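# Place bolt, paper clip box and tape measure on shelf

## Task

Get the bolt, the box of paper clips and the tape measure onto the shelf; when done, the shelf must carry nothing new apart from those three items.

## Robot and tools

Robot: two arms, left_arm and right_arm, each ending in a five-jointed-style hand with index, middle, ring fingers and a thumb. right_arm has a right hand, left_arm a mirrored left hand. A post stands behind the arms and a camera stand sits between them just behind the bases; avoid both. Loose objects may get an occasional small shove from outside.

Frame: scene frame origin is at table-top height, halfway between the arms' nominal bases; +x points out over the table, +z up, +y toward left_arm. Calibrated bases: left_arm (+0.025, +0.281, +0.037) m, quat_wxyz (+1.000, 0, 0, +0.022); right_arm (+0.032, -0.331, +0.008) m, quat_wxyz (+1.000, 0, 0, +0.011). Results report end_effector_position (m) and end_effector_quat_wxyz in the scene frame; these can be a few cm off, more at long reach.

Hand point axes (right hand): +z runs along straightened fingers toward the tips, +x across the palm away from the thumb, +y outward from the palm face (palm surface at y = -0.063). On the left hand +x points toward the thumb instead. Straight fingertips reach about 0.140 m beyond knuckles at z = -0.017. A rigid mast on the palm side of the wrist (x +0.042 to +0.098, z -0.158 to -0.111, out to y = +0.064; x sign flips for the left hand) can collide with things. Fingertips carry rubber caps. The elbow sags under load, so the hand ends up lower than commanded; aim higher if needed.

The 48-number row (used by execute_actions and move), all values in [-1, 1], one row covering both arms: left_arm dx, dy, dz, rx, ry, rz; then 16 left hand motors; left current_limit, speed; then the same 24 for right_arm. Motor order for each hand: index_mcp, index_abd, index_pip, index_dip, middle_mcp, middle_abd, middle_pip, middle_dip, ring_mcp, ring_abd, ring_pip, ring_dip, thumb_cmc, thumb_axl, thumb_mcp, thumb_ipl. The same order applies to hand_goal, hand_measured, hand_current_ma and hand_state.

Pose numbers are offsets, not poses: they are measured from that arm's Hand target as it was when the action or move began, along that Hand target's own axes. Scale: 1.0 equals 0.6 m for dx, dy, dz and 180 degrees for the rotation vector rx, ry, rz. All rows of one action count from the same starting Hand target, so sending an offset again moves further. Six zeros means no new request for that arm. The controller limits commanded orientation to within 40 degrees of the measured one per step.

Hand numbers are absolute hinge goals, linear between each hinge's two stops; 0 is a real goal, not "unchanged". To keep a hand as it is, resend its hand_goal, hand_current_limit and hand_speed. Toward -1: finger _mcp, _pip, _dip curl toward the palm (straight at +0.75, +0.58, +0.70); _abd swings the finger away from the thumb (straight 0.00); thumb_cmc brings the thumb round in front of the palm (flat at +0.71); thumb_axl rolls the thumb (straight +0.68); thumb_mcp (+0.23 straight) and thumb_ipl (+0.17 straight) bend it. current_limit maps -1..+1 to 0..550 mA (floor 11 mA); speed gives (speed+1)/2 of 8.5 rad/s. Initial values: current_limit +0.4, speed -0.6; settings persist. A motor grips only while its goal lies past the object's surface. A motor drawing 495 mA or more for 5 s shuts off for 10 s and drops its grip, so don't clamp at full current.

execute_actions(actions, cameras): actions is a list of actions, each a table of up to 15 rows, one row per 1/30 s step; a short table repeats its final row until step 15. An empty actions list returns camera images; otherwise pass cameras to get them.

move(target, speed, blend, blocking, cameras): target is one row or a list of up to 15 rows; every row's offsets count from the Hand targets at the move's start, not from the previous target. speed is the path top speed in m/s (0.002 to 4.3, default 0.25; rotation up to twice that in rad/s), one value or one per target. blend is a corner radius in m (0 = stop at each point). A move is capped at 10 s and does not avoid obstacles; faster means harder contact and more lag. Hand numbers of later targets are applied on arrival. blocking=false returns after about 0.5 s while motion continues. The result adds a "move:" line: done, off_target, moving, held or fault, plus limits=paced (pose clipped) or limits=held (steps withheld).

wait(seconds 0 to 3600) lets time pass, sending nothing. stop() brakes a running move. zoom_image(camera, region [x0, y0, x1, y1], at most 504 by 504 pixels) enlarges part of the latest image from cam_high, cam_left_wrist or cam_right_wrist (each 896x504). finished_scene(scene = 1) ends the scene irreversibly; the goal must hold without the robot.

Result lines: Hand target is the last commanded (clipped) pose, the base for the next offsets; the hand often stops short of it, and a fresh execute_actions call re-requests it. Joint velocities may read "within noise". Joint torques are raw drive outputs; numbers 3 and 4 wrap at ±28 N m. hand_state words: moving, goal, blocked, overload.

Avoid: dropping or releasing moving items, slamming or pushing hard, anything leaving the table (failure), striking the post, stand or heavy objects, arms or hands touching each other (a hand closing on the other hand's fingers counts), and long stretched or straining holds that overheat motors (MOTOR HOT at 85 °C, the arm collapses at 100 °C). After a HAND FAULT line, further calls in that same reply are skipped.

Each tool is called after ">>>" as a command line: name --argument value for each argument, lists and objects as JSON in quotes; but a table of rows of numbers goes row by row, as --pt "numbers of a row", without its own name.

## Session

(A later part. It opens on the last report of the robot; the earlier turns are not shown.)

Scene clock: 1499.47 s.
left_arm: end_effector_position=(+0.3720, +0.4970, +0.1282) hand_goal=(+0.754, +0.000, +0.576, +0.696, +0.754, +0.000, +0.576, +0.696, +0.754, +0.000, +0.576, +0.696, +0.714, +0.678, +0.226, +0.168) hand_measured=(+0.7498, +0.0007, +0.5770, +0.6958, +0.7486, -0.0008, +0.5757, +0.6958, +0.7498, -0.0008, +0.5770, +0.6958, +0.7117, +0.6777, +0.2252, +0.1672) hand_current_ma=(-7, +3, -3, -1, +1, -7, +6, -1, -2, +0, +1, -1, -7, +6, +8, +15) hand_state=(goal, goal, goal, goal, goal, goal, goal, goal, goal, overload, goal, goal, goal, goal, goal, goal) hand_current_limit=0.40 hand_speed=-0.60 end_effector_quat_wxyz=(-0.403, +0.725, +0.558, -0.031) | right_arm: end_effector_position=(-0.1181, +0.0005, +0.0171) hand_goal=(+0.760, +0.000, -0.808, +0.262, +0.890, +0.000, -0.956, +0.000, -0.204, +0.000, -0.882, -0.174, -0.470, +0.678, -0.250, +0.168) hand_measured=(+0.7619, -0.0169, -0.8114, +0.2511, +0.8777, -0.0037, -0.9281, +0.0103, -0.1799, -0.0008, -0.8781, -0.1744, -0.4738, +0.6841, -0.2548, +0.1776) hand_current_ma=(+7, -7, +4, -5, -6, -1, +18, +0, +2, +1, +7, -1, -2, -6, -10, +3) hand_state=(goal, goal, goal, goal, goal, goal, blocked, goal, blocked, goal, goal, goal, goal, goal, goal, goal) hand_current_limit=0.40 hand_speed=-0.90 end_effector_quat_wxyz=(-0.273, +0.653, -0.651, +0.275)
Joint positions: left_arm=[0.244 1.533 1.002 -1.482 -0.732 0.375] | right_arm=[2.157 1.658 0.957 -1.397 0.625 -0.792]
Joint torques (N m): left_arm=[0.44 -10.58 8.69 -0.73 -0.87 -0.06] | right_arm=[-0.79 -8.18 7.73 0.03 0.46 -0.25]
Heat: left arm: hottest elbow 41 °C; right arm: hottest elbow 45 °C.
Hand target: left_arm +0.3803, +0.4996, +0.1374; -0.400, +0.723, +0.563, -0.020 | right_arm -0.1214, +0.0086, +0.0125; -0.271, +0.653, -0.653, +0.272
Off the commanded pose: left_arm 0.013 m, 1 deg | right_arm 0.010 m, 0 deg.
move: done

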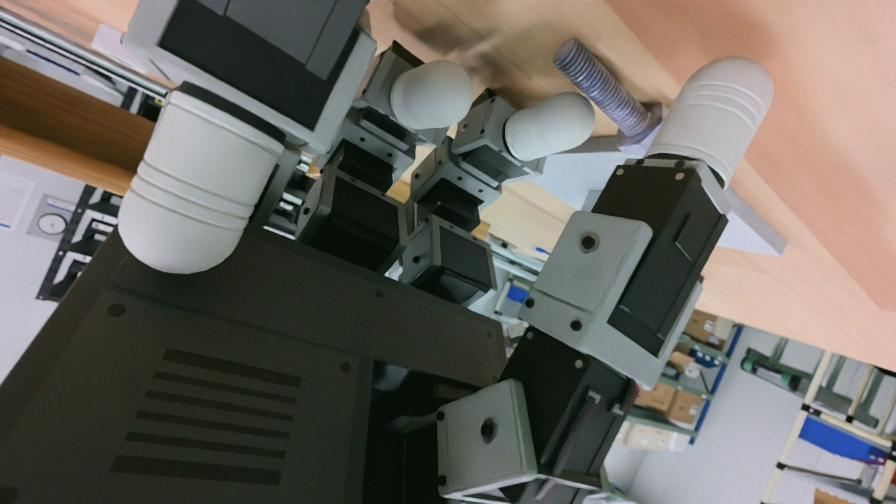

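>>> move --pt "0 0 0 0 0 0 0.754 0 0.576 0.696 0.754 0 0.576 0.696 0.754 0 0.576 0.696 0.714 0.678 0.226 0.168 0.4 -0.6 0.0193 -0.0576 0.0047 0 0 0 0.76 0 -0.809 0.261 0.89 0 -0.956 0.0 -0.205 0 -0.883 -0.174 -0.471 0.678 -0.056 0.168 0.4 -0.85" --pt "0 0 0 0 0 0 0.754 0 0.576 0.696 0.754 0 0.576 0.696 0.754 0 0.576 0.696 0.714 0.678 0.226 0.168 0.4 -0.6 0.0193 -0.0576 0.0047 0 0 0 0.477 0 -0.623 0.261 0.89 0 -0.956 0.0 -0.205 0 -0.883 -0.174 -0.471 0.678 -0.056 0.168 0.4 -0.85" --speed 0.04 --cameras '["cam_right_wrist"]'

>>> zoom_image --camera "cam_right_wrist" --region '[500, 0, 896, 180]'

Scene clock: 1524.17 s.
left_arm: end_effector_position=(+0.3720, +0.4970, +0.1282) hand_goal=(+0.754, +0.000, +0.576, +0.696, +0.754, +0.000, +0.576, +0.696, +0.754, +0.000, +0.576, +0.696, +0.714, +0.678, +0.226, +0.168) hand_measured=(+0.7486, +0.0007, +0.5770, +0.6945, +0.7474, +0.0007, +0.5770, +0.6958, +0.7498, +0.0007, +0.5770, +0.6945, +0.7117, +0.6777, +0.2252, +0.1672) hand_current_ma=(-7, +5, -3, -1, -9, -4, -4, -3, -1, -2, +6, +3, -8, +3, +15, +10) hand_state=(goal, goal, goal, goal, goal, goal, goal, goal, goal, overload, goal, goal, goal, goal, goal, goal) hand_current_limit=0.40 hand_speed=-0.60 end_effector_quat_wxyz=(-0.403, +0.725, +0.558, -0.031) | right_arm: end_effector_position=(-0.1006, -0.0013, +0.0307) hand_goal=(+0.478, +0.000, -0.622, +0.262, +0.890, +0.000, -0.956, +0.000, -0.204, +0.000, -0.882, -0.174, -0.470, +0.678, -0.056, +0.168) hand_measured=(+0.4737, -0.0154, -0.6240, +0.2562, +0.8789, -0.0052, -0.9281, +0.0116, -0.1799, -0.0008, -0.8781, -0.1744, -0.4726, +0.6841, -0.0687, +0.1748) hand_current_ma=(+10, -9, +3, +2, -13, -10, +31, +1, +5, +2, +10, +1, -9, -4, -21, +16) hand_state=(goal, goal, goal, goal, goal, goal, blocked, goal, blocked, goal, goal, goal, goal, goal, goal, goal) hand_current_limit=0.40 hand_speed=-0.85 end_effector_quat_wxyz=(-0.272, +0.653, -0.653, +0.271)
Joint positions: left_arm=[0.244 1.533 1.002 -1.482 -0.732 0.375] | right_arm=[2.119 1.598 0.929 -1.397 0.641 -0.834]
Joint torques (N m): left_arm=[0.38 -10.58 8.68 -0.72 -0.87 -0.06] | right_arm=[-1.26 -10.87 6.09 -0.75 0.64 -0.32]
Heat: left arm: hottest elbow 41 °C; right arm: hottest elbow 45 °C.
Hand target: left_arm +0.3803, +0.4996, +0.1374; -0.400, +0.723, +0.563, -0.020 | right_arm -0.0951, -0.0029, +0.0350; -0.271, +0.653, -0.653, +0.272
Off the commanded pose: left_arm 0.013 m, 1 deg | right_arm 0.007 m, 0 deg.
move: done

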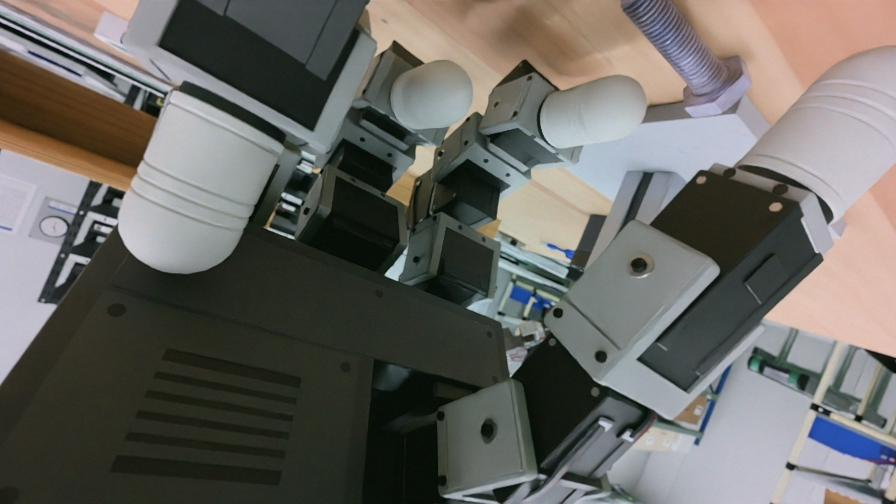

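Scaled by 1.273 from the camera's image (finer frame: 1280x720).

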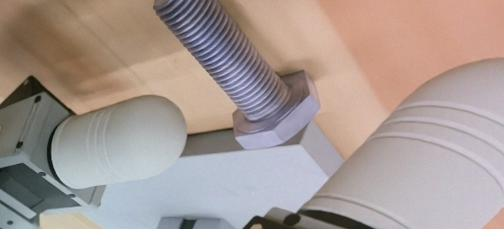

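>>> move --pt "0 0 0 0 0 0 0.754 0 0.576 0.696 0.754 0 0.576 0.696 0.754 0 0.576 0.696 0.714 0.678 0.226 0.168 0.4 -0.6 0 0.0177 0.0177 0 0 0 0.477 0 -0.623 0.261 0.89 0 -0.956 0.0 -0.205 0 -0.883 -0.174 -0.471 0.678 -0.056 0.168 0.4 -0.85" --speed 0.03 --cameras '["cam_right_wrist"]'

>>> zoom_image --camera "cam_right_wrist" --region '[500, 0, 896, 200]'

Scene clock: 1553.97 s.
left_arm: end_effector_position=(+0.3720, +0.4970, +0.1282) hand_goal=(+0.754, +0.000, +0.576, +0.696, +0.754, +0.000, +0.576, +0.696, +0.754, +0.000, +0.576, +0.696, +0.714, +0.678, +0.226, +0.168) hand_measured=(+0.7486, -0.0008, +0.5757, +0.6971, +0.7486, -0.0008, +0.5770, +0.6958, +0.7498, -0.0008, +0.5770, +0.6958, +0.7104, +0.6777, +0.2252, +0.1681) hand_current_ma=(-10, +4, -2, -4, -9, -4, -1, -2, -7, -10, +0, -3, -5, +6, +12, +12) hand_state=(goal, goal, goal, goal, goal, goal, goal, goal, goal, overload, goal, goal, goal, goal, goal, goal) hand_current_limit=0.40 hand_speed=-0.60 end_effector_quat_wxyz=(-0.403, +0.725, +0.558, -0.031) | right_arm: end_effector_position=(-0.1000, -0.0020, +0.0257) hand_goal=(+0.478, +0.000, -0.622, +0.262, +0.890, +0.000, -0.956, +0.000, -0.204, +0.000, -0.882, -0.174, -0.470, +0.678, -0.056, +0.168) hand_measured=(+0.4749, -0.0154, -0.6253, +0.2562, +0.8789, -0.0052, -0.9281, +0.0103, -0.1799, -0.0008, -0.8781, -0.1744, -0.4738, +0.6830, -0.0687, +0.1748) hand_current_ma=(+7, -4, +6, -4, -5, -5, +25, -1, +9, +11, +6, +1, -13, -5, -14, +6) hand_state=(goal, goal, goal, goal, goal, goal, blocked, goal, blocked, goal, goal, goal, goal, goal, goal, goal) hand_current_limit=0.40 hand_speed=-0.85 end_effector_quat_wxyz=(-0.273, +0.653, -0.655, +0.266)
Joint positions: left_arm=[0.244 1.533 1.002 -1.482 -0.732 0.375] | right_arm=[2.119 1.598 0.913 -1.371 0.642 -0.834]
Joint torques (N m): left_arm=[0.44 -10.64 8.68 -0.72 -0.86 -0.06] | right_arm=[-1.14 -8.41 6 0.01 0.59 -0.29]
Heat: left arm: hottest elbow 41 °C; right arm: hottest elbow 44 °C.
Hand target: left_arm +0.3803, +0.4996, +0.1374; -0.400, +0.723, +0.563, -0.020 | right_arm -0.0950, -0.0029, +0.0200; -0.271, +0.653, -0.653, +0.272
Off the commanded pose: left_arm 0.013 m, 1 deg | right_arm 0.008 m, 1 deg.
move: done

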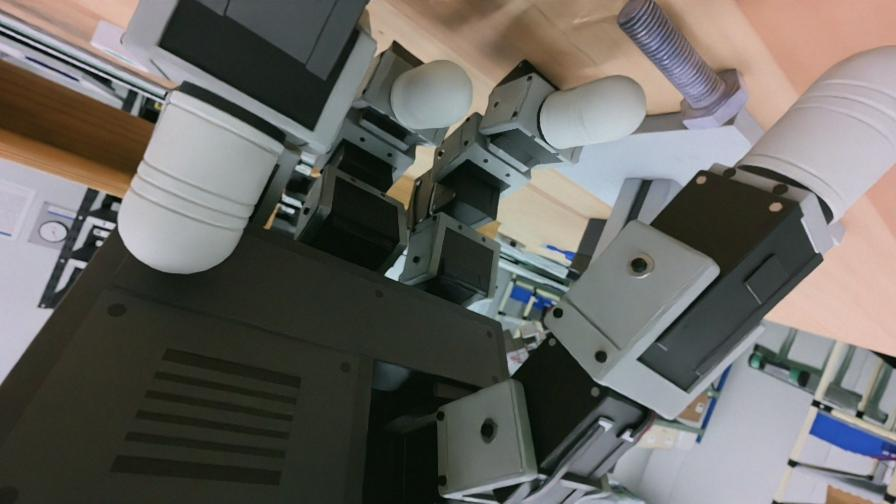

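Scaled by 1.273 from the camera's image (finer frame: 1280x720).

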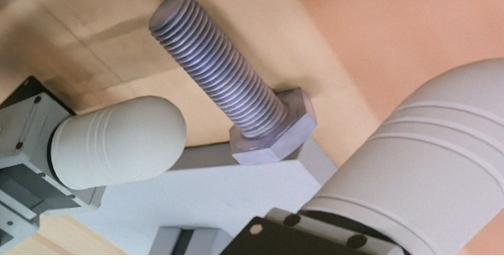

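>>> move --pt "0 0 0 0 0 0 0.754 0 0.576 0.696 0.754 0 0.576 0.696 0.754 0 0.576 0.696 0.714 0.678 0.226 0.168 0.4 -0.6 0 0.01414 0.0047 0 0 0 0.477 0 -0.623 0.261 0.89 0 -0.956 0.0 -0.205 0 -0.883 -0.174 -0.2 0.678 -0.056 0.168 0.4 -0.85" --speed 0.03 --cameras '["cam_right_wrist"]'

>>> zoom_image --camera "cam_right_wrist" --region '[500, 0, 896, 200]'

Scene clock: 1568.20 s.
left_arm: end_effector_position=(+0.3720, +0.4970, +0.1282) hand_goal=(+0.754, +0.000, +0.576, +0.696, +0.754, +0.000, +0.576, +0.696, +0.754, +0.000, +0.576, +0.696, +0.714, +0.678, +0.226, +0.168) hand_measured=(+0.7486, -0.0008, +0.5770, +0.6958, +0.7474, +0.0007, +0.5770, +0.6971, +0.7498, -0.0008, +0.5770, +0.6958, +0.7117, +0.6777, +0.2252, +0.1672) hand_current_ma=(-6, -3, +3, -7, -9, -3, -6, -2, -3, +1, +9, -3, -14, +3, +7, +1) hand_state=(goal, goal, goal, goal, goal, goal, goal, goal, goal, overload, goal, goal, goal, goal, goal, goal) hand_current_limit=0.40 hand_speed=-0.60 end_effector_quat_wxyz=(-0.403, +0.725, +0.558, -0.031) | right_arm: end_effector_position=(-0.1005, -0.0004, +0.0243) hand_goal=(+0.478, +0.000, -0.622, +0.262, +0.890, +0.000, -0.956, +0.000, -0.204, +0.000, -0.882, -0.174, -0.200, +0.678, -0.056, +0.168) hand_measured=(+0.4821, -0.0345, -0.6484, +0.2575, +0.8789, -0.0037, -0.9281, +0.0103, -0.1799, -0.0008, -0.8781, -0.1744, -0.2277, +0.6841, -0.0687, +0.1729) hand_current_ma=(+5, -9, -7, -2, -13, -2, +20, +2, +9, +9, -6, +1, -22, -7, -9, +4) hand_state=(goal, blocked, blocked, goal, goal, goal, blocked, goal, blocked, goal, goal, goal, blocked, goal, goal, goal) hand_current_limit=0.40 hand_speed=-0.85 end_effector_quat_wxyz=(-0.275, +0.652, -0.655, +0.264)
Joint positions: left_arm=[0.244 1.533 1.002 -1.482 -0.732 0.375] | right_arm=[2.119 1.601 0.913 -1.363 0.644 -0.834]
Joint torques (N m): left_arm=[0.38 -10.58 8.69 -0.75 -0.87 -0.06] | right_arm=[-0.38 -6.95 5.86 0.23 0.36 -0.16]
Heat: left arm: hottest elbow 41 °C; right arm: hottest elbow 44 °C.
Hand target: left_arm +0.3803, +0.4996, +0.1374; -0.400, +0.723, +0.563, -0.020 | right_arm -0.0990, -0.0029, +0.0121; -0.271, +0.653, -0.653, +0.272
Off the commanded pose: left_arm 0.013 m, 1 deg | right_arm 0.013 m, 1 deg.
move: off_target (right_arm)

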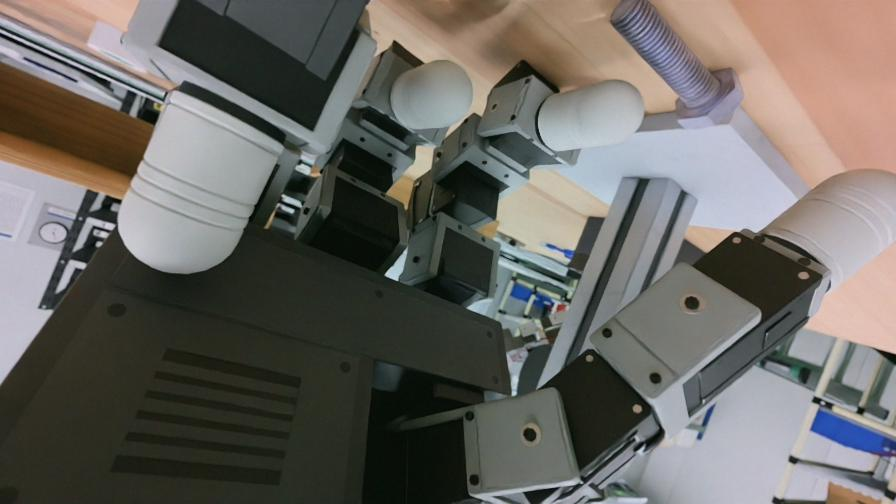

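Scaled by 1.273 from the camera's image (finer frame: 1280x720).

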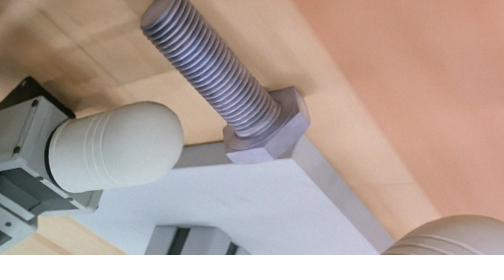

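>>> move --pt "0 0 0 0 0 0 0.754 0 0.576 0.696 0.754 0 0.576 0.696 0.754 0 0.576 0.696 0.714 0.678 0.226 0.168 0.4 -0.6 0 -0.0236 -0.0236 0 0 0 0.477 0 -0.623 0.261 0.89 0 -0.956 0.0 -0.205 0 -0.883 -0.174 -0.471 0.678 -0.056 0.168 0.4 -0.85" --pt "0 0 0 0 0 0 0.754 0 0.576 0.696 0.754 0 0.576 0.696 0.754 0 0.576 0.696 0.714 0.678 0.226 0.168 0.4 -0.6 0 -0.0236 -0.0236 0 0 0 0.542 0 -0.952 0.768 0.89 0 -0.956 0.0 -0.205 0 -0.883 -0.174 -0.2 0.678 -0.056 0.168 0.4 -0.85" --speed 0.03 --cameras '["cam_right_wrist"]'

>>> zoom_image --camera "cam_right_wrist" --region '[500, 0, 896, 200]'

Scene clock: 1589.90 s.
left_arm: end_effector_position=(+0.3720, +0.4970, +0.1282) hand_goal=(+0.754, +0.000, +0.576, +0.696, +0.754, +0.000, +0.576, +0.696, +0.754, +0.000, +0.576, +0.696, +0.714, +0.678, +0.226, +0.168) hand_measured=(+0.7498, -0.0008, +0.5770, +0.6958, +0.7486, -0.0008, +0.5770, +0.6958, +0.7498, -0.0008, +0.5770, +0.6958, +0.7104, +0.6767, +0.2262, +0.1681) hand_current_ma=(-6, +6, -13, +3, -13, +1, +4, +2, -3, -9, +5, -1, -7, +4, +12, +13) hand_state=(goal, goal, goal, goal, goal, goal, goal, goal, goal, overload, goal, goal, goal, goal, goal, goal) hand_current_limit=0.40 hand_speed=-0.60 end_effector_quat_wxyz=(-0.403, +0.725, +0.558, -0.031) | right_arm: end_effector_position=(-0.0972, -0.0060, +0.0255) hand_goal=(+0.542, +0.000, -0.952, +0.768, +0.890, +0.000, -0.956, +0.000, -0.204, +0.000, -0.882, -0.174, -0.200, +0.678, -0.056, +0.168) hand_measured=(+0.5123, -0.0081, -0.9230, +0.7595, +0.8777, -0.0037, -0.9281, +0.0103, -0.1799, -0.0008, -0.8781, -0.1744, -0.2264, +0.6841, -0.0677, +0.1729) hand_current_ma=(-17, +1, +13, -13, -6, +1, +17, +4, +6, +9, +10, -10, -21, -10, -9, +2) hand_state=(blocked, goal, blocked, goal, goal, goal, blocked, goal, blocked, goal, goal, goal, blocked, goal, goal, goal) hand_current_limit=0.40 hand_speed=-0.85 end_effector_quat_wxyz=(-0.272, +0.653, -0.650, +0.276)
Joint positions: left_arm=[0.244 1.533 1.002 -1.482 -0.732 0.375] | right_arm=[2.119 1.601 0.913 -1.389 0.643 -0.834]
Joint torques (N m): left_arm=[0.44 -10.64 8.68 -0.73 -0.87 -0.06] | right_arm=[-0.44 -10.4 7.54 -1.03 0.4 -0.17]
Heat: left arm: hottest elbow 41 °C; right arm: hottest elbow 44 °C.
Hand target: left_arm +0.3803, +0.4996, +0.1374; -0.400, +0.723, +0.563, -0.020 | right_arm -0.0991, -0.0029, +0.0321; -0.271, +0.653, -0.653, +0.272
Off the commanded pose: left_arm 0.013 m, 1 deg | right_arm 0.008 m, 1 deg.
move: done

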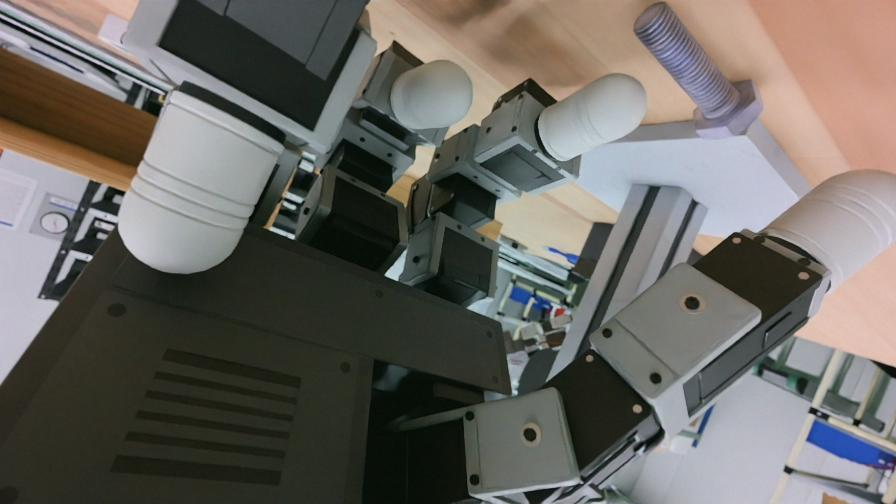

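Scaled by 1.273 from the camera's image (finer frame: 1280x720).

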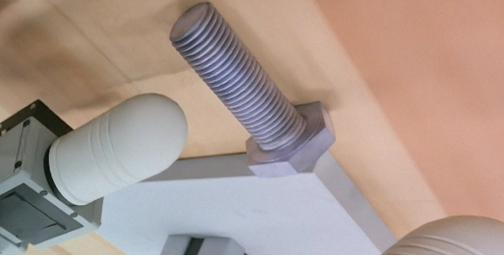

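>>> move --pt "0 0 0 0 0 0 0.754 0 0.576 0.696 0.754 0 0.576 0.696 0.754 0 0.576 0.696 0.714 0.678 0.226 0.168 0.4 -0.6 -0.0067 0.0271 0.02 0 0 0 0.542 0 -0.952 0.768 0.89 0 -0.956 0.0 -0.205 0 -0.883 -0.174 -0.2 0.678 -0.056 0.168 0.4 -0.85" --speed 0.03 --cameras '["cam_right_wrist"]'

>>> zoom_image --camera "cam_right_wrist" --region '[500, 0, 896, 200]'

Scene clock: 1596.97 s.
left_arm: end_effector_position=(+0.3720, +0.4970, +0.1282) hand_goal=(+0.754, +0.000, +0.576, +0.696, +0.754, +0.000, +0.576, +0.696, +0.754, +0.000, +0.576, +0.696, +0.714, +0.678, +0.226, +0.168) hand_measured=(+0.7486, -0.0008, +0.5770, +0.6958, +0.7486, -0.0008, +0.5757, +0.6958, +0.7498, -0.0008, +0.5782, +0.6958, +0.7117, +0.6767, +0.2252, +0.1672) hand_current_ma=(-7, +0, -2, -1, -11, -7, -3, -6, -4, -15, +5, +2, -3, -2, +11, +8) hand_state=(goal, goal, goal, goal, goal, goal, goal, goal, goal, overload, goal, goal, goal, goal, goal, goal) hand_current_limit=0.40 hand_speed=-0.60 end_effector_quat_wxyz=(-0.403, +0.725, +0.558, -0.031) | right_arm: end_effector_position=(-0.1000, -0.0017, +0.0159) hand_goal=(+0.542, +0.000, -0.952, +0.768, +0.890, +0.000, -0.956, +0.000, -0.204, +0.000, -0.882, -0.174, -0.200, +0.678, -0.056, +0.168) hand_measured=(+0.5123, -0.0066, -0.9333, +0.7608, +0.8789, -0.0052, -0.9281, +0.0116, -0.1812, -0.0008, -0.8781, -0.1757, -0.2277, +0.6841, -0.0677, +0.1729) hand_current_ma=(-16, +4, +17, -5, -6, -6, +27, -5, +11, +9, +0, -6, -26, -10, -14, +4) hand_state=(blocked, goal, goal, goal, goal, goal, blocked, goal, blocked, goal, goal, goal, blocked, goal, goal, goal) hand_current_limit=0.40 hand_speed=-0.85 end_effector_quat_wxyz=(-0.272, +0.653, -0.652, +0.272)
Joint positions: left_arm=[0.244 1.533 1.002 -1.482 -0.732 0.375] | right_arm=[2.119 1.626 0.913 -1.356 0.643 -0.834]
Joint torques (N m): left_arm=[0.44 -10.58 8.68 -0.73 -0.87 -0.06] | right_arm=[-0.32 -8.23 6.95 -0.08 0.41 -0.16]
Heat: left arm: hottest elbow 41 °C; right arm: hottest elbow 44 °C.
Hand target: left_arm +0.3803, +0.4996, +0.1374; -0.400, +0.723, +0.563, -0.020 | right_arm -0.1020, +0.0011, +0.0121; -0.271, +0.653, -0.653, +0.272
Off the commanded pose: left_arm 0.013 m, 1 deg | right_arm 0.005 m, 0 deg.
move: done

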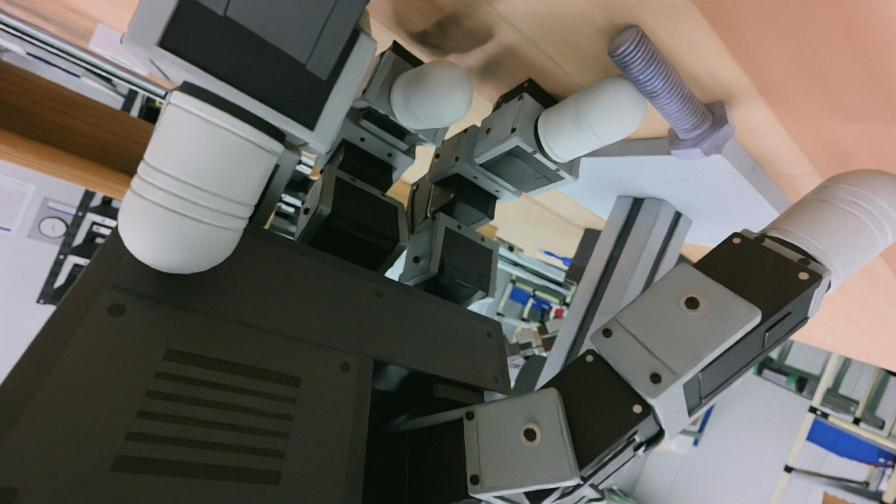

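Scaled by 1.273 from the camera's image (finer frame: 1280x720).

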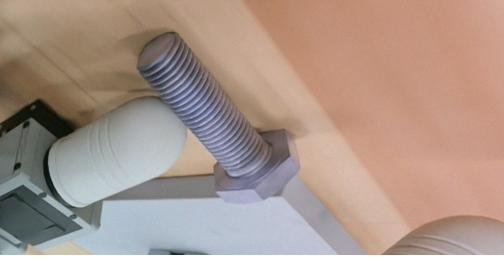

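>>> move --pt "0 0 0 0 0 0 0.754 0 0.576 0.696 0.754 0 0.576 0.696 0.754 0 0.576 0.696 0.714 0.678 0.226 0.168 0.4 -0.6 0 0 0 0 0 0 0.542 0 -0.952 0.768 0.89 0 -0.956 0.0 -0.205 0 -0.883 -0.174 -0.24 0.678 -0.056 0.168 0.4 -0.93" --pt "0 0 0 0 0 0 0.754 0 0.576 0.696 0.754 0 0.576 0.696 0.754 0 0.576 0.696 0.714 0.678 0.226 0.168 0.4 -0.6 0 0 0 0 0 0 0.542 0 -0.952 0.768 0.89 0 -0.956 0.0 -0.205 0 -0.883 -0.174 -0.2 0.678 -0.2 0.168 0.4 -0.93" --speed 0.03 --cameras '["cam_right_wrist"]'

>>> zoom_image --camera "cam_right_wrist" --region '[500, 0, 896, 200]'

Scene clock: 1606.67 s.
left_arm: end_effector_position=(+0.3720, +0.4970, +0.1282) hand_goal=(+0.754, +0.000, +0.576, +0.696, +0.754, +0.000, +0.576, +0.696, +0.754, +0.000, +0.576, +0.696, +0.714, +0.678, +0.226, +0.168) hand_measured=(+0.7486, -0.0008, +0.5770, +0.6958, +0.7486, +0.0007, +0.5770, +0.6958, +0.7498, +0.0007, +0.5770, +0.6958, +0.7117, +0.6767, +0.2252, +0.1681) hand_current_ma=(-10, +6, -7, +3, -9, -6, -3, -10, -2, -5, +5, -4, -9, +3, +14, +4) hand_state=(goal, goal, goal, goal, goal, goal, goal, goal, goal, overload, goal, goal, goal, goal, goal, goal) hand_current_limit=0.40 hand_speed=-0.60 end_effector_quat_wxyz=(-0.403, +0.725, +0.558, -0.031) | right_arm: end_effector_position=(-0.1000, -0.0016, +0.0159) hand_goal=(+0.542, +0.000, -0.952, +0.768, +0.890, +0.000, -0.956, +0.000, -0.204, +0.000, -0.882, -0.174, -0.200, +0.678, -0.200, +0.168) hand_measured=(+0.5123, -0.0081, -0.9333, +0.7595, +0.8777, -0.0037, -0.9281, +0.0103, -0.1799, -0.0008, -0.8781, -0.1744, -0.2314, +0.6841, -0.1964, +0.1729) hand_current_ma=(-5, +3, +7, -1, -6, -5, +17, -8, +4, +9, +11, -5, -29, +4, -10, +16) hand_state=(blocked, goal, goal, goal, goal, goal, blocked, goal, blocked, goal, goal, goal, blocked, goal, goal, goal) hand_current_limit=0.40 hand_speed=-0.93 end_effector_quat_wxyz=(-0.273, +0.653, -0.652, +0.272)
Joint positions: left_arm=[0.244 1.533 1.002 -1.482 -0.732 0.375] | right_arm=[2.119 1.626 0.913 -1.356 0.643 -0.834]
Joint torques (N m): left_arm=[0.38 -10.64 8.68 -0.73 -0.86 -0.06] | right_arm=[-0.44 -8.41 6.9 -0.23 0.4 -0.17]
Heat: left arm: hottest elbow 42 °C; right arm: hottest elbow 44 °C.
Hand target: left_arm +0.3803, +0.4996, +0.1374; -0.400, +0.723, +0.563, -0.020 | right_arm -0.1021, +0.0012, +0.0121; -0.271, +0.653, -0.653, +0.272
Off the commanded pose: left_arm 0.013 m, 1 deg | right_arm 0.005 m, 0 deg.
move: done

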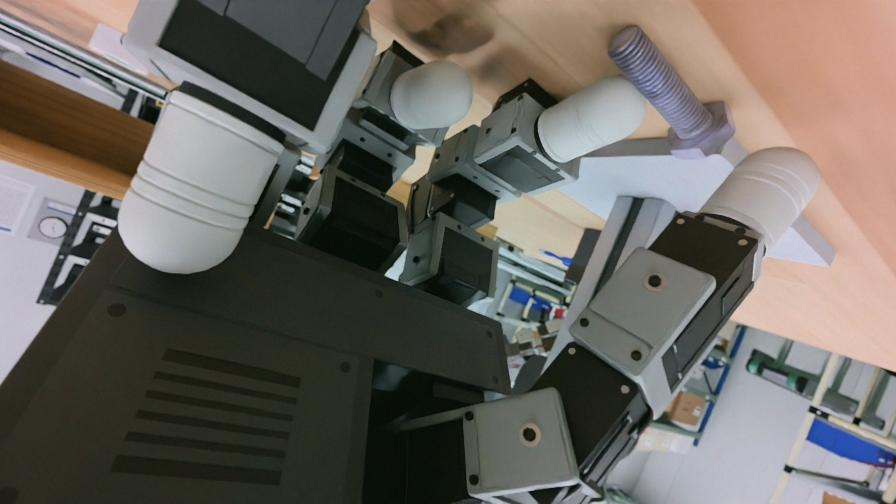

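Scaled by 1.273 from the camera's image (finer frame: 1280x720).

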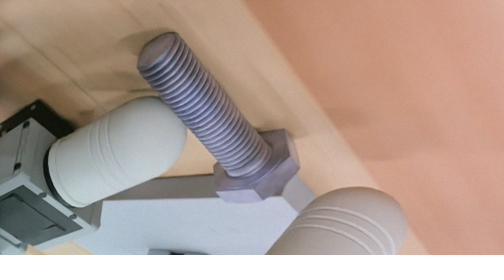

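>>> move --pt "0 0 0 0 0 0 0.754 0 0.576 0.696 0.754 0 0.576 0.696 0.754 0 0.576 0.696 0.714 0.678 0.226 0.168 0.4 -0.6 0 0 0 0 0 0 0.542 0 -0.952 0.768 0.89 0 -0.956 0.0 -0.205 0 -0.883 -0.174 -0.2 0.678 -0.056 0.168 0.4 -0.85" --pt "0 0 0 0 0 0 0.754 0 0.576 0.696 0.754 0 0.576 0.696 0.754 0 0.576 0.696 0.714 0.678 0.226 0.168 0.4 -0.6 0 0 0 0 0 0 0.542 0 -0.952 0.768 0.89 0 -0.956 0.0 -0.205 0 -0.883 -0.174 -0.471 0.678 -0.056 0.168 0.4 -0.85" --pt "0 0 0 0 0 0 0.754 0 0.576 0.696 0.754 0 0.576 0.696 0.754 0 0.576 0.696 0.714 0.678 0.226 0.168 0.4 -0.6 0 0 0 0 0 0 0.542 0 -0.952 0.768 0.89 0 -0.956 0.0 -0.205 0 -0.883 -0.174 -0.471 0.678 -0.22 0.168 0.4 -0.93" --speed 0.03 --cameras '["cam_right_wrist"]'

>>> zoom_image --camera "cam_right_wrist" --region '[500, 0, 896, 200]'

Scene clock: 1616.13 s.
left_arm: end_effector_position=(+0.3720, +0.4970, +0.1282) hand_goal=(+0.754, +0.000, +0.576, +0.696, +0.754, +0.000, +0.576, +0.696, +0.754, +0.000, +0.576, +0.696, +0.714, +0.678, +0.226, +0.168) hand_measured=(+0.7486, +0.0007, +0.5770, +0.6958, +0.7486, -0.0008, +0.5770, +0.6958, +0.7498, +0.0007, +0.5770, +0.6958, +0.7117, +0.6767, +0.2252, +0.1672) hand_current_ma=(-10, +2, -5, +2, -9, -4, -5, -6, -2, -7, +9, +1, -6, +3, +12, +10) hand_state=(goal, goal, goal, goal, goal, goal, goal, goal, goal, overload, goal, goal, goal, goal, goal, goal) hand_current_limit=0.40 hand_speed=-0.60 end_effector_quat_wxyz=(-0.403, +0.725, +0.558, -0.031) | right_arm: end_effector_position=(-0.1000, -0.0016, +0.0159) hand_goal=(+0.542, +0.000, -0.952, +0.768, +0.890, +0.000, -0.956, +0.000, -0.204, +0.000, -0.882, -0.174, -0.470, +0.678, -0.220, +0.168) hand_measured=(+0.5123, -0.0081, -0.9320, +0.7595, +0.8777, -0.0037, -0.9281, +0.0116, -0.1799, -0.0008, -0.8781, -0.1744, -0.4688, +0.6841, -0.2152, +0.1729) hand_current_ma=(-17, -1, +12, -6, -16, +0, +27, +2, +13, +7, +8, -2, -12, -7, -3, +10) hand_state=(blocked, goal, goal, goal, goal, goal, blocked, goal, blocked, goal, goal, goal, goal, goal, goal, goal) hand_current_limit=0.40 hand_speed=-0.93 end_effector_quat_wxyz=(-0.273, +0.653, -0.652, +0.272)
Joint positions: left_arm=[0.244 1.533 1.002 -1.482 -0.732 0.375] | right_arm=[2.119 1.626 0.913 -1.356 0.643 -0.834]
Joint torques (N m): left_arm=[0.38 -10.64 8.69 -0.73 -0.87 -0.06] | right_arm=[-0.09 -8.35 6.89 -0.21 0.4 -0.16]
Heat: left arm: hottest elbow 42 °C; right arm: hottest elbow 44 °C.
Hand target: left_arm +0.3803, +0.4996, +0.1374; -0.400, +0.723, +0.563, -0.020 | right_arm -0.1021, +0.0012, +0.0121; -0.271, +0.653, -0.653, +0.272
Off the commanded pose: left_arm 0.013 m, 1 deg | right_arm 0.005 m, 0 deg.
move: done

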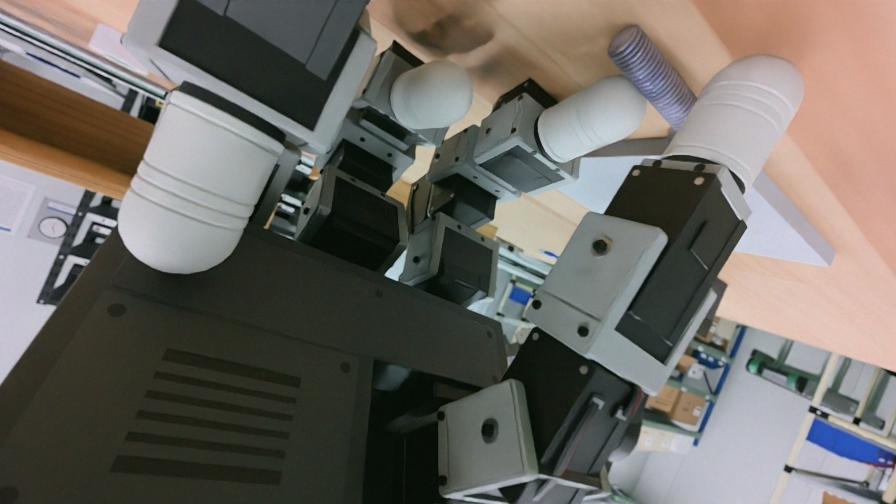

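Scaled by 1.273 from the camera's image (finer frame: 1280x720).

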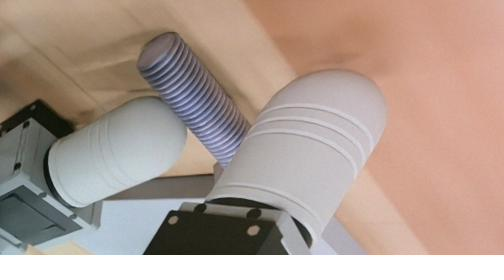

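>>> move --pt "0 0 0 0 0 0 0.754 0 0.576 0.696 0.754 0 0.576 0.696 0.754 0 0.576 0.696 0.714 0.678 0.226 0.168 0.4 -0.6 0 0 0 0 0 0 0.542 0 -0.952 0.768 0.89 0 -0.956 0.0 -0.205 0 -0.883 -0.174 -0.471 0.678 -0.27 0.168 0.4 -0.95" --pt "0 0 0 0 0 0 0.754 0 0.576 0.696 0.754 0 0.576 0.696 0.754 0 0.576 0.696 0.714 0.678 0.226 0.168 0.4 -0.6 0 0 0 0 0 0 0.542 0 -0.952 0.768 0.89 0 -0.956 0.0 -0.205 0 -0.883 -0.174 -0.471 0.678 -0.31 0.168 0.4 -0.95" --speed 0.03 --cameras '["cam_right_wrist"]'

>>> zoom_image --camera "cam_right_wrist" --region '[500, 0, 896, 200]'

Scene clock: 1621.27 s.
left_arm: end_effector_position=(+0.3720, +0.4970, +0.1282) hand_goal=(+0.754, +0.000, +0.576, +0.696, +0.754, +0.000, +0.576, +0.696, +0.754, +0.000, +0.576, +0.696, +0.714, +0.678, +0.226, +0.168) hand_measured=(+0.7486, +0.0007, +0.5770, +0.6958, +0.7498, -0.0008, +0.5770, +0.6958, +0.7498, +0.0007, +0.5770, +0.6945, +0.7117, +0.6777, +0.2252, +0.1681) hand_current_ma=(-10, +9, -5, +0, -8, -9, +1, -3, -7, -5, +10, -1, -13, -2, +11, +14) hand_state=(goal, goal, goal, goal, goal, goal, goal, goal, goal, overload, goal, goal, goal, goal, goal, goal) hand_current_limit=0.40 hand_speed=-0.60 end_effector_quat_wxyz=(-0.403, +0.725, +0.558, -0.031) | right_arm: end_effector_position=(-0.1000, -0.0016, +0.0159) hand_goal=(+0.542, +0.000, -0.952, +0.768, +0.890, +0.000, -0.956, +0.000, -0.204, +0.000, -0.882, -0.174, -0.470, +0.678, -0.310, +0.168) hand_measured=(+0.5135, -0.0066, -0.9333, +0.7608, +0.8789, -0.0037, -0.9281, +0.0103, -0.1799, +0.0007, -0.8781, -0.1744, -0.4688, +0.6841, -0.2914, +0.1748) hand_current_ma=(-9, -1, +19, -17, -4, +3, +24, -1, +3, +6, +6, -2, -6, -4, +10, +9) hand_state=(blocked, goal, goal, goal, goal, goal, blocked, goal, blocked, goal, goal, goal, goal, goal, goal, goal) hand_current_limit=0.40 hand_speed=-0.95 end_effector_quat_wxyz=(-0.273, +0.653, -0.652, +0.272)
Joint positions: left_arm=[0.244 1.533 1.002 -1.482 -0.732 0.375] | right_arm=[2.119 1.626 0.913 -1.356 0.643 -0.834]
Joint torques (N m): left_arm=[0.38 -10.58 8.69 -0.73 -0.87 -0.06] | right_arm=[-0.21 -8.35 6.91 -0.17 0.39 -0.18]
Heat: left arm: hottest elbow 42 °C; right arm: hottest elbow 45 °C.
Hand target: left_arm +0.3803, +0.4996, +0.1374; -0.400, +0.723, +0.563, -0.020 | right_arm -0.1021, +0.0012, +0.0121; -0.271, +0.653, -0.653, +0.272
Off the commanded pose: left_arm 0.013 m, 1 deg | right_arm 0.005 m, 0 deg.
move: done

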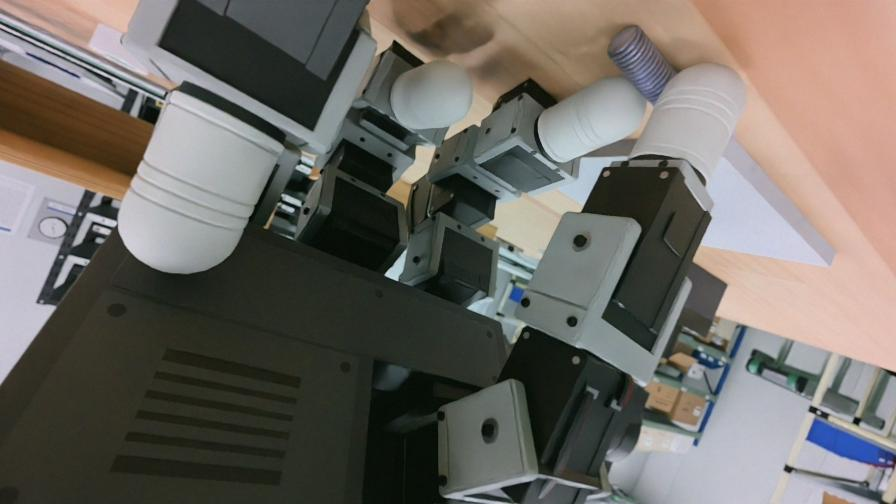

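Scaled by 1.273 from the camera's image (finer frame: 1280x720).

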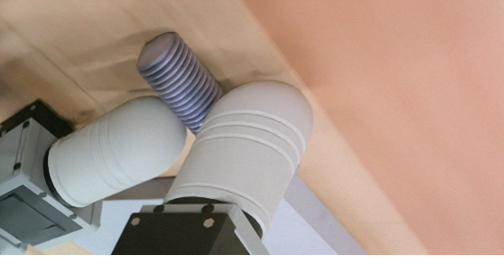

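>>> move --pt "0 0 0 0 0 0 0.754 0 0.576 0.696 0.754 0 0.576 0.696 0.754 0 0.576 0.696 0.714 0.678 0.226 0.168 0.4 -0.6 0 0 0 0 0 0 0.542 0 -0.952 0.768 0.89 0 -0.956 0.0 -0.205 0 -0.883 -0.174 -0.471 0.678 -0.345 0.168 0.4 -0.95" --speed 0.03 --cameras '["cam_right_wrist"]'

>>> zoom_image --camera "cam_right_wrist" --region '[500, 0, 896, 200]'

Scene clock: 1625.37 s.
left_arm: end_effector_position=(+0.3720, +0.4970, +0.1282) hand_goal=(+0.754, +0.000, +0.576, +0.696, +0.754, +0.000, +0.576, +0.696, +0.754, +0.000, +0.576, +0.696, +0.714, +0.678, +0.226, +0.168) hand_measured=(+0.7486, -0.0008, +0.5770, +0.6958, +0.7486, +0.0007, +0.5770, +0.6958, +0.7498, -0.0008, +0.5782, +0.6958, +0.7117, +0.6777, +0.2252, +0.1681) hand_current_ma=(-8, +5, -5, -5, -7, +1, -1, -10, -4, -3, +6, -4, -1, +9, +17, -1) hand_state=(goal, goal, goal, goal, goal, goal, goal, goal, goal, overload, goal, goal, goal, goal, goal, goal) hand_current_limit=0.40 hand_speed=-0.60 end_effector_quat_wxyz=(-0.403, +0.725, +0.558, -0.031) | right_arm: end_effector_position=(-0.1000, -0.0016, +0.0159) hand_goal=(+0.542, +0.000, -0.952, +0.768, +0.890, +0.000, -0.956, +0.000, -0.204, +0.000, -0.882, -0.174, -0.470, +0.678, -0.344, +0.168) hand_measured=(+0.5231, -0.0066, -0.9371, +0.7595, +0.8777, -0.0037, -0.9281, +0.0103, -0.1799, -0.0008, -0.8781, -0.1744, -0.4688, +0.6851, -0.2973, +0.1757) hand_current_ma=(-7, -5, +11, -8, -7, +0, +23, -1, +4, +7, +10, -5, -5, -5, +33, +8) hand_state=(goal, goal, goal, goal, goal, goal, blocked, goal, blocked, goal, goal, goal, goal, goal, blocked, goal) hand_current_limit=0.40 hand_speed=-0.95 end_effector_quat_wxyz=(-0.273, +0.653, -0.652, +0.272)
Joint positions: left_arm=[0.244 1.533 1.002 -1.482 -0.732 0.375] | right_arm=[2.119 1.626 0.913 -1.356 0.643 -0.834]
Joint torques (N m): left_arm=[0.38 -10.64 8.68 -0.73 -0.87 -0.06] | right_arm=[-0.15 -8.23 6.93 -0.1 0.4 -0.17]
Heat: left arm: hottest elbow 42 °C; right arm: hottest elbow 45 °C.
Hand target: left_arm +0.3803, +0.4996, +0.1374; -0.400, +0.723, +0.563, -0.020 | right_arm -0.1021, +0.0012, +0.0121; -0.271, +0.653, -0.653, +0.272
Off the commanded pose: left_arm 0.013 m, 1 deg | right_arm 0.005 m, 0 deg.
move: done

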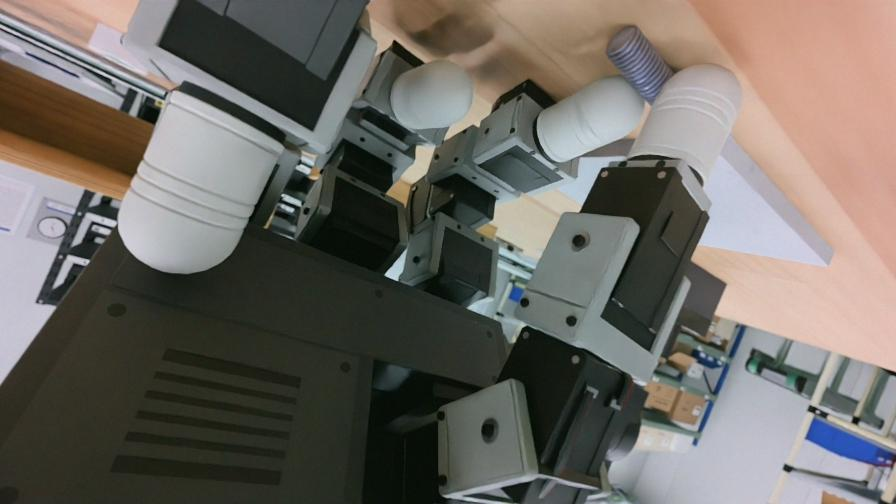

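Scaled by 1.273 from the camera's image (finer frame: 1280x720).

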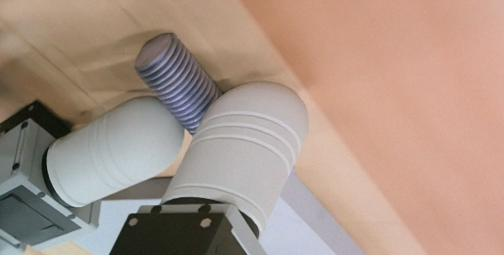

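>>> move --pt "0 0 0 0 0 0 0.754 0 0.576 0.696 0.754 0 0.576 0.696 0.754 0 0.576 0.696 0.714 0.678 0.226 0.168 0.4 -0.6 0 0 0 0 0 0 0.46 0 -0.94 0.76 0.89 0 -0.956 0.0 -0.205 0 -0.883 -0.174 -0.471 0.678 -0.39 0.168 0.4 -0.93" --pt "0 0 0 0 0 0 0.754 0 0.576 0.696 0.754 0 0.576 0.696 0.754 0 0.576 0.696 0.714 0.678 0.226 0.168 0.4 -0.6 0 0 0 0 0 0 0.41 0 -0.94 0.76 0.89 0 -0.956 0.0 -0.205 0 -0.883 -0.174 -0.471 0.678 -0.44 0.168 0.4 -0.93" --speed 0.03 --cameras '["cam_right_wrist"]'

>>> zoom_image --camera "cam_right_wrist" --region '[500, 0, 896, 200]'

Scene clock: 1631.97 s.
left_arm: end_effector_position=(+0.3720, +0.4970, +0.1282) hand_goal=(+0.754, +0.000, +0.576, +0.696, +0.754, +0.000, +0.576, +0.696, +0.754, +0.000, +0.576, +0.696, +0.714, +0.678, +0.226, +0.168) hand_measured=(+0.7486, +0.0007, +0.5757, +0.6971, +0.7486, +0.0007, +0.5770, +0.6958, +0.7486, +0.0007, +0.5770, +0.6958, +0.7104, +0.6777, +0.2252, +0.1672) hand_current_ma=(-12, +6, -13, +0, -3, -6, +2, -3, -13, -1, +3, -7, +1, -2, +13, +10) hand_state=(goal, goal, goal, goal, goal, goal, goal, goal, goal, overload, goal, goal, goal, goal, goal, goal) hand_current_limit=0.40 hand_speed=-0.60 end_effector_quat_wxyz=(-0.403, +0.725, +0.558, -0.031) | right_arm: end_effector_position=(-0.1000, -0.0016, +0.0159) hand_goal=(+0.410, +0.000, -0.940, +0.760, +0.890, +0.000, -0.956, +0.000, -0.204, +0.000, -0.882, -0.174, -0.470, +0.678, -0.440, +0.168) hand_measured=(+0.5062, -0.0081, -0.9294, +0.7659, +0.8777, -0.0052, -0.9281, +0.0103, -0.1812, -0.0008, -0.8781, -0.1744, -0.4663, +0.6862, -0.3043, +0.1938) hand_current_ma=(+81, +4, +9, -1, -10, +1, +23, -4, +8, +16, +4, -5, -10, -10, +151, +23) hand_state=(blocked, goal, goal, goal, goal, goal, blocked, goal, blocked, goal, goal, goal, goal, goal, blocked, blocked) hand_current_limit=0.40 hand_speed=-0.93 end_effector_quat_wxyz=(-0.273, +0.653, -0.652, +0.272)
Joint positions: left_arm=[0.244 1.533 1.002 -1.482 -0.732 0.375] | right_arm=[2.119 1.626 0.913 -1.356 0.643 -0.834]
Joint torques (N m): left_arm=[0.38 -10.58 8.69 -0.73 -0.88 -0.06] | right_arm=[-0.26 -8.29 6.93 -0.18 0.4 -0.17]
Heat: left arm: hottest elbow 42 °C; right arm: hottest elbow 45 °C.
Hand target: left_arm +0.3803, +0.4996, +0.1374; -0.400, +0.723, +0.563, -0.020 | right_arm -0.1021, +0.0012, +0.0121; -0.271, +0.653, -0.653, +0.272
Off the commanded pose: left_arm 0.013 m, 1 deg | right_arm 0.005 m, 0 deg.
move: done

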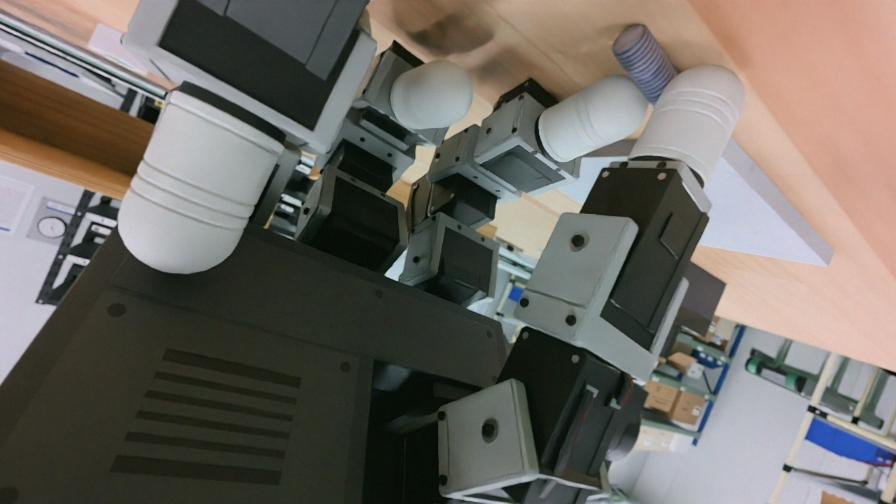

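Scaled by 1.273 from the camera's image (finer frame: 1280x720).

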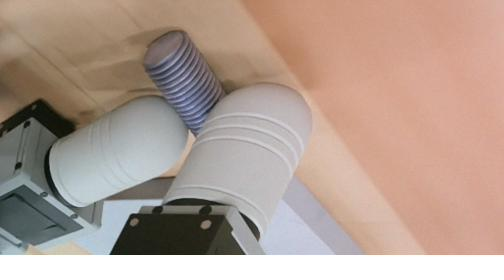

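>>> move --pt "0 0 0 0 0 0 0.754 0 0.576 0.696 0.754 0 0.576 0.696 0.754 0 0.576 0.696 0.714 0.678 0.226 0.168 0.4 -0.6 0 0 0 0 0 0 0.37 0 -0.94 0.76 0.89 0 -0.956 0.0 -0.205 0 -0.883 -0.174 -0.471 0.678 -0.47 0.168 0.4 -0.93" --speed 0.03 --cameras '[]'

>>> move --pt "0 0 0 0 0 0 0.754 0 0.576 0.696 0.754 0 0.576 0.696 0.754 0 0.576 0.696 0.714 0.678 0.226 0.168 0.4 -0.6 0 -0.0354 -0.0354 0 0 0 0.37 0 -0.94 0.76 0.89 0 -0.956 0.0 -0.205 0 -0.883 -0.174 -0.471 0.678 -0.47 0.168 0.4 -0.93" --speed 0.03 --cameras '["cam_right_wrist"]'

>>> zoom_image --camera "cam_right_wrist" --region '[500, 0, 896, 200]'

Scene clock: 1638.13 s.
left_arm: end_effector_position=(+0.3720, +0.4970, +0.1282) hand_goal=(+0.754, +0.000, +0.576, +0.696, +0.754, +0.000, +0.576, +0.696, +0.754, +0.000, +0.576, +0.696, +0.714, +0.678, +0.226, +0.168) hand_measured=(+0.7486, -0.0008, +0.5770, +0.6958, +0.7486, -0.0008, +0.5770, +0.6958, +0.7498, +0.0007, +0.5770, +0.6958, +0.7104, +0.6767, +0.2252, +0.1681) hand_current_ma=(-8, -1, -5, -2, +2, -3, +1, -5, -1, -6, +2, -3, -7, -1, +11, +6) hand_state=(goal, goal, goal, goal, goal, goal, goal, goal, goal, overload, goal, goal, goal, goal, goal, goal) hand_current_limit=0.40 hand_speed=-0.60 end_effector_quat_wxyz=(-0.403, +0.725, +0.558, -0.031) | right_arm: end_effector_position=(-0.1000, -0.0016, +0.0159) hand_goal=(+0.370, +0.000, -0.940, +0.760, +0.890, +0.000, -0.956, +0.000, -0.204, +0.000, -0.882, -0.174, -0.470, +0.678, -0.470, +0.168) hand_measured=(+0.5002, -0.0066, -0.9256, +0.7659, +0.8777, -0.0052, -0.9281, +0.0116, -0.1799, -0.0008, -0.8781, -0.1744, -0.4663, +0.6872, -0.3072, +0.2024) hand_current_ma=(+119, -9, +21, -2, -2, -2, +25, +10, +8, +8, +12, -1, -7, -7, +192, +35) hand_state=(blocked, goal, goal, goal, goal, goal, blocked, goal, blocked, goal, goal, goal, goal, goal, blocked, blocked) hand_current_limit=0.40 hand_speed=-0.93 end_effector_quat_wxyz=(-0.273, +0.653, -0.652, +0.272)
Joint positions: left_arm=[0.244 1.533 1.002 -1.482 -0.732 0.375] | right_arm=[2.119 1.626 0.913 -1.356 0.643 -0.834]
Joint torques (N m): left_arm=[0.38 -10.64 8.7 -0.73 -0.87 -0.06] | right_arm=[-0.38 -8.35 6.93 -0.17 0.39 -0.17]
Heat: left arm: hottest elbow 42 °C; right arm: hottest elbow 45 °C.
Hand target: left_arm +0.3803, +0.4996, +0.1374; -0.400, +0.723, +0.563, -0.020 | right_arm -0.1021, +0.0012, +0.0121; -0.271, +0.653, -0.653, +0.272
Off the commanded pose: left_arm 0.013 m, 1 deg | right_arm 0.005 m, 0 deg.
move: done

Scene clock: 1639.60 s.
left_arm: end_effector_position=(+0.3720, +0.4970, +0.1282) hand_goal=(+0.754, +0.000, +0.576, +0.696, +0.754, +0.000, +0.576, +0.696, +0.754, +0.000, +0.576, +0.696, +0.714, +0.678, +0.226, +0.168) hand_measured=(+0.7498, +0.0007, +0.5770, +0.6958, +0.7486, -0.0008, +0.5770, +0.6958, +0.7486, +0.0007, +0.5770, +0.6958, +0.7117, +0.6767, +0.2252, +0.1681) hand_current_ma=(-12, +6, -5, +0, -6, +3, +5, -3, -7, -4, +4, -4, -6, +0, +3, +12) hand_state=(goal, goal, goal, goal, goal, goal, goal, goal, goal, overload, goal, goal, goal, goal, goal, goal) hand_current_limit=0.40 hand_speed=-0.60 end_effector_quat_wxyz=(-0.403, +0.725, +0.558, -0.031) | right_arm: end_effector_position=(-0.0931, -0.0125, +0.0270) hand_goal=(+0.370, +0.000, -0.940, +0.760, +0.890, +0.000, -0.956, +0.000, -0.204, +0.000, -0.882, -0.174, -0.470, +0.678, -0.470, +0.168) hand_measured=(+0.4761, -0.0081, -0.9127, +0.7697, +0.8789, -0.0052, -0.9281, +0.0103, -0.1799, -0.0008, -0.8781, -0.1744, -0.4638, +0.6862, -0.3340, +0.2024) hand_current_ma=(+100, +6, +14, -2, -10, -2, +23, -8, -1, +0, +5, -7, +2, -5, +155, +33) hand_state=(blocked, goal, blocked, goal, goal, goal, blocked, goal, blocked, goal, goal, goal, goal, goal, blocked, blocked) hand_current_limit=0.40 hand_speed=-0.93 end_effector_quat_wxyz=(-0.268, +0.655, -0.644, +0.290)
Joint positions: left_arm=[0.244 1.533 1.002 -1.482 -0.732 0.375] | right_arm=[2.119 1.602 0.913 -1.42 0.643 -0.834]
Joint velocities: left_arm=[-0.005 0.005 -0.012 0.002 -0.007 -0.154] | right_arm=[within noise]
Joint torques (N m): left_arm=[0.38 -10.58 8.68 -0.72 -0.88 -0.06] | right_arm=[-0.21 -10.99 9.37 -1.1 0.38 -0.2]
Heat: left arm: hottest elbow 42 °C; right arm: hottest elbow 45 °C.
Hand target: left_arm +0.3803, +0.4996, +0.1374; -0.400, +0.723, +0.563, -0.020 | right_arm -0.1021, +0.0012, +0.0421; -0.271, +0.653, -0.653, +0.272
Off the commanded pose: left_arm 0.013 m, 1 deg | right_arm 0.022 m, 2 deg.
move: off_target (right_arm)

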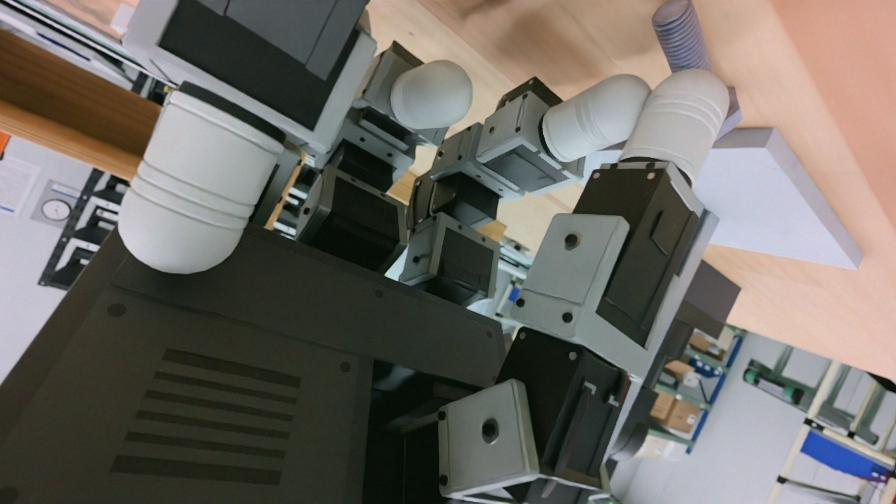

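Scaled by 1.273 from the camera's image (finer frame: 1280x720).

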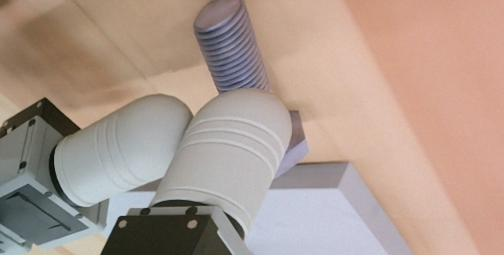

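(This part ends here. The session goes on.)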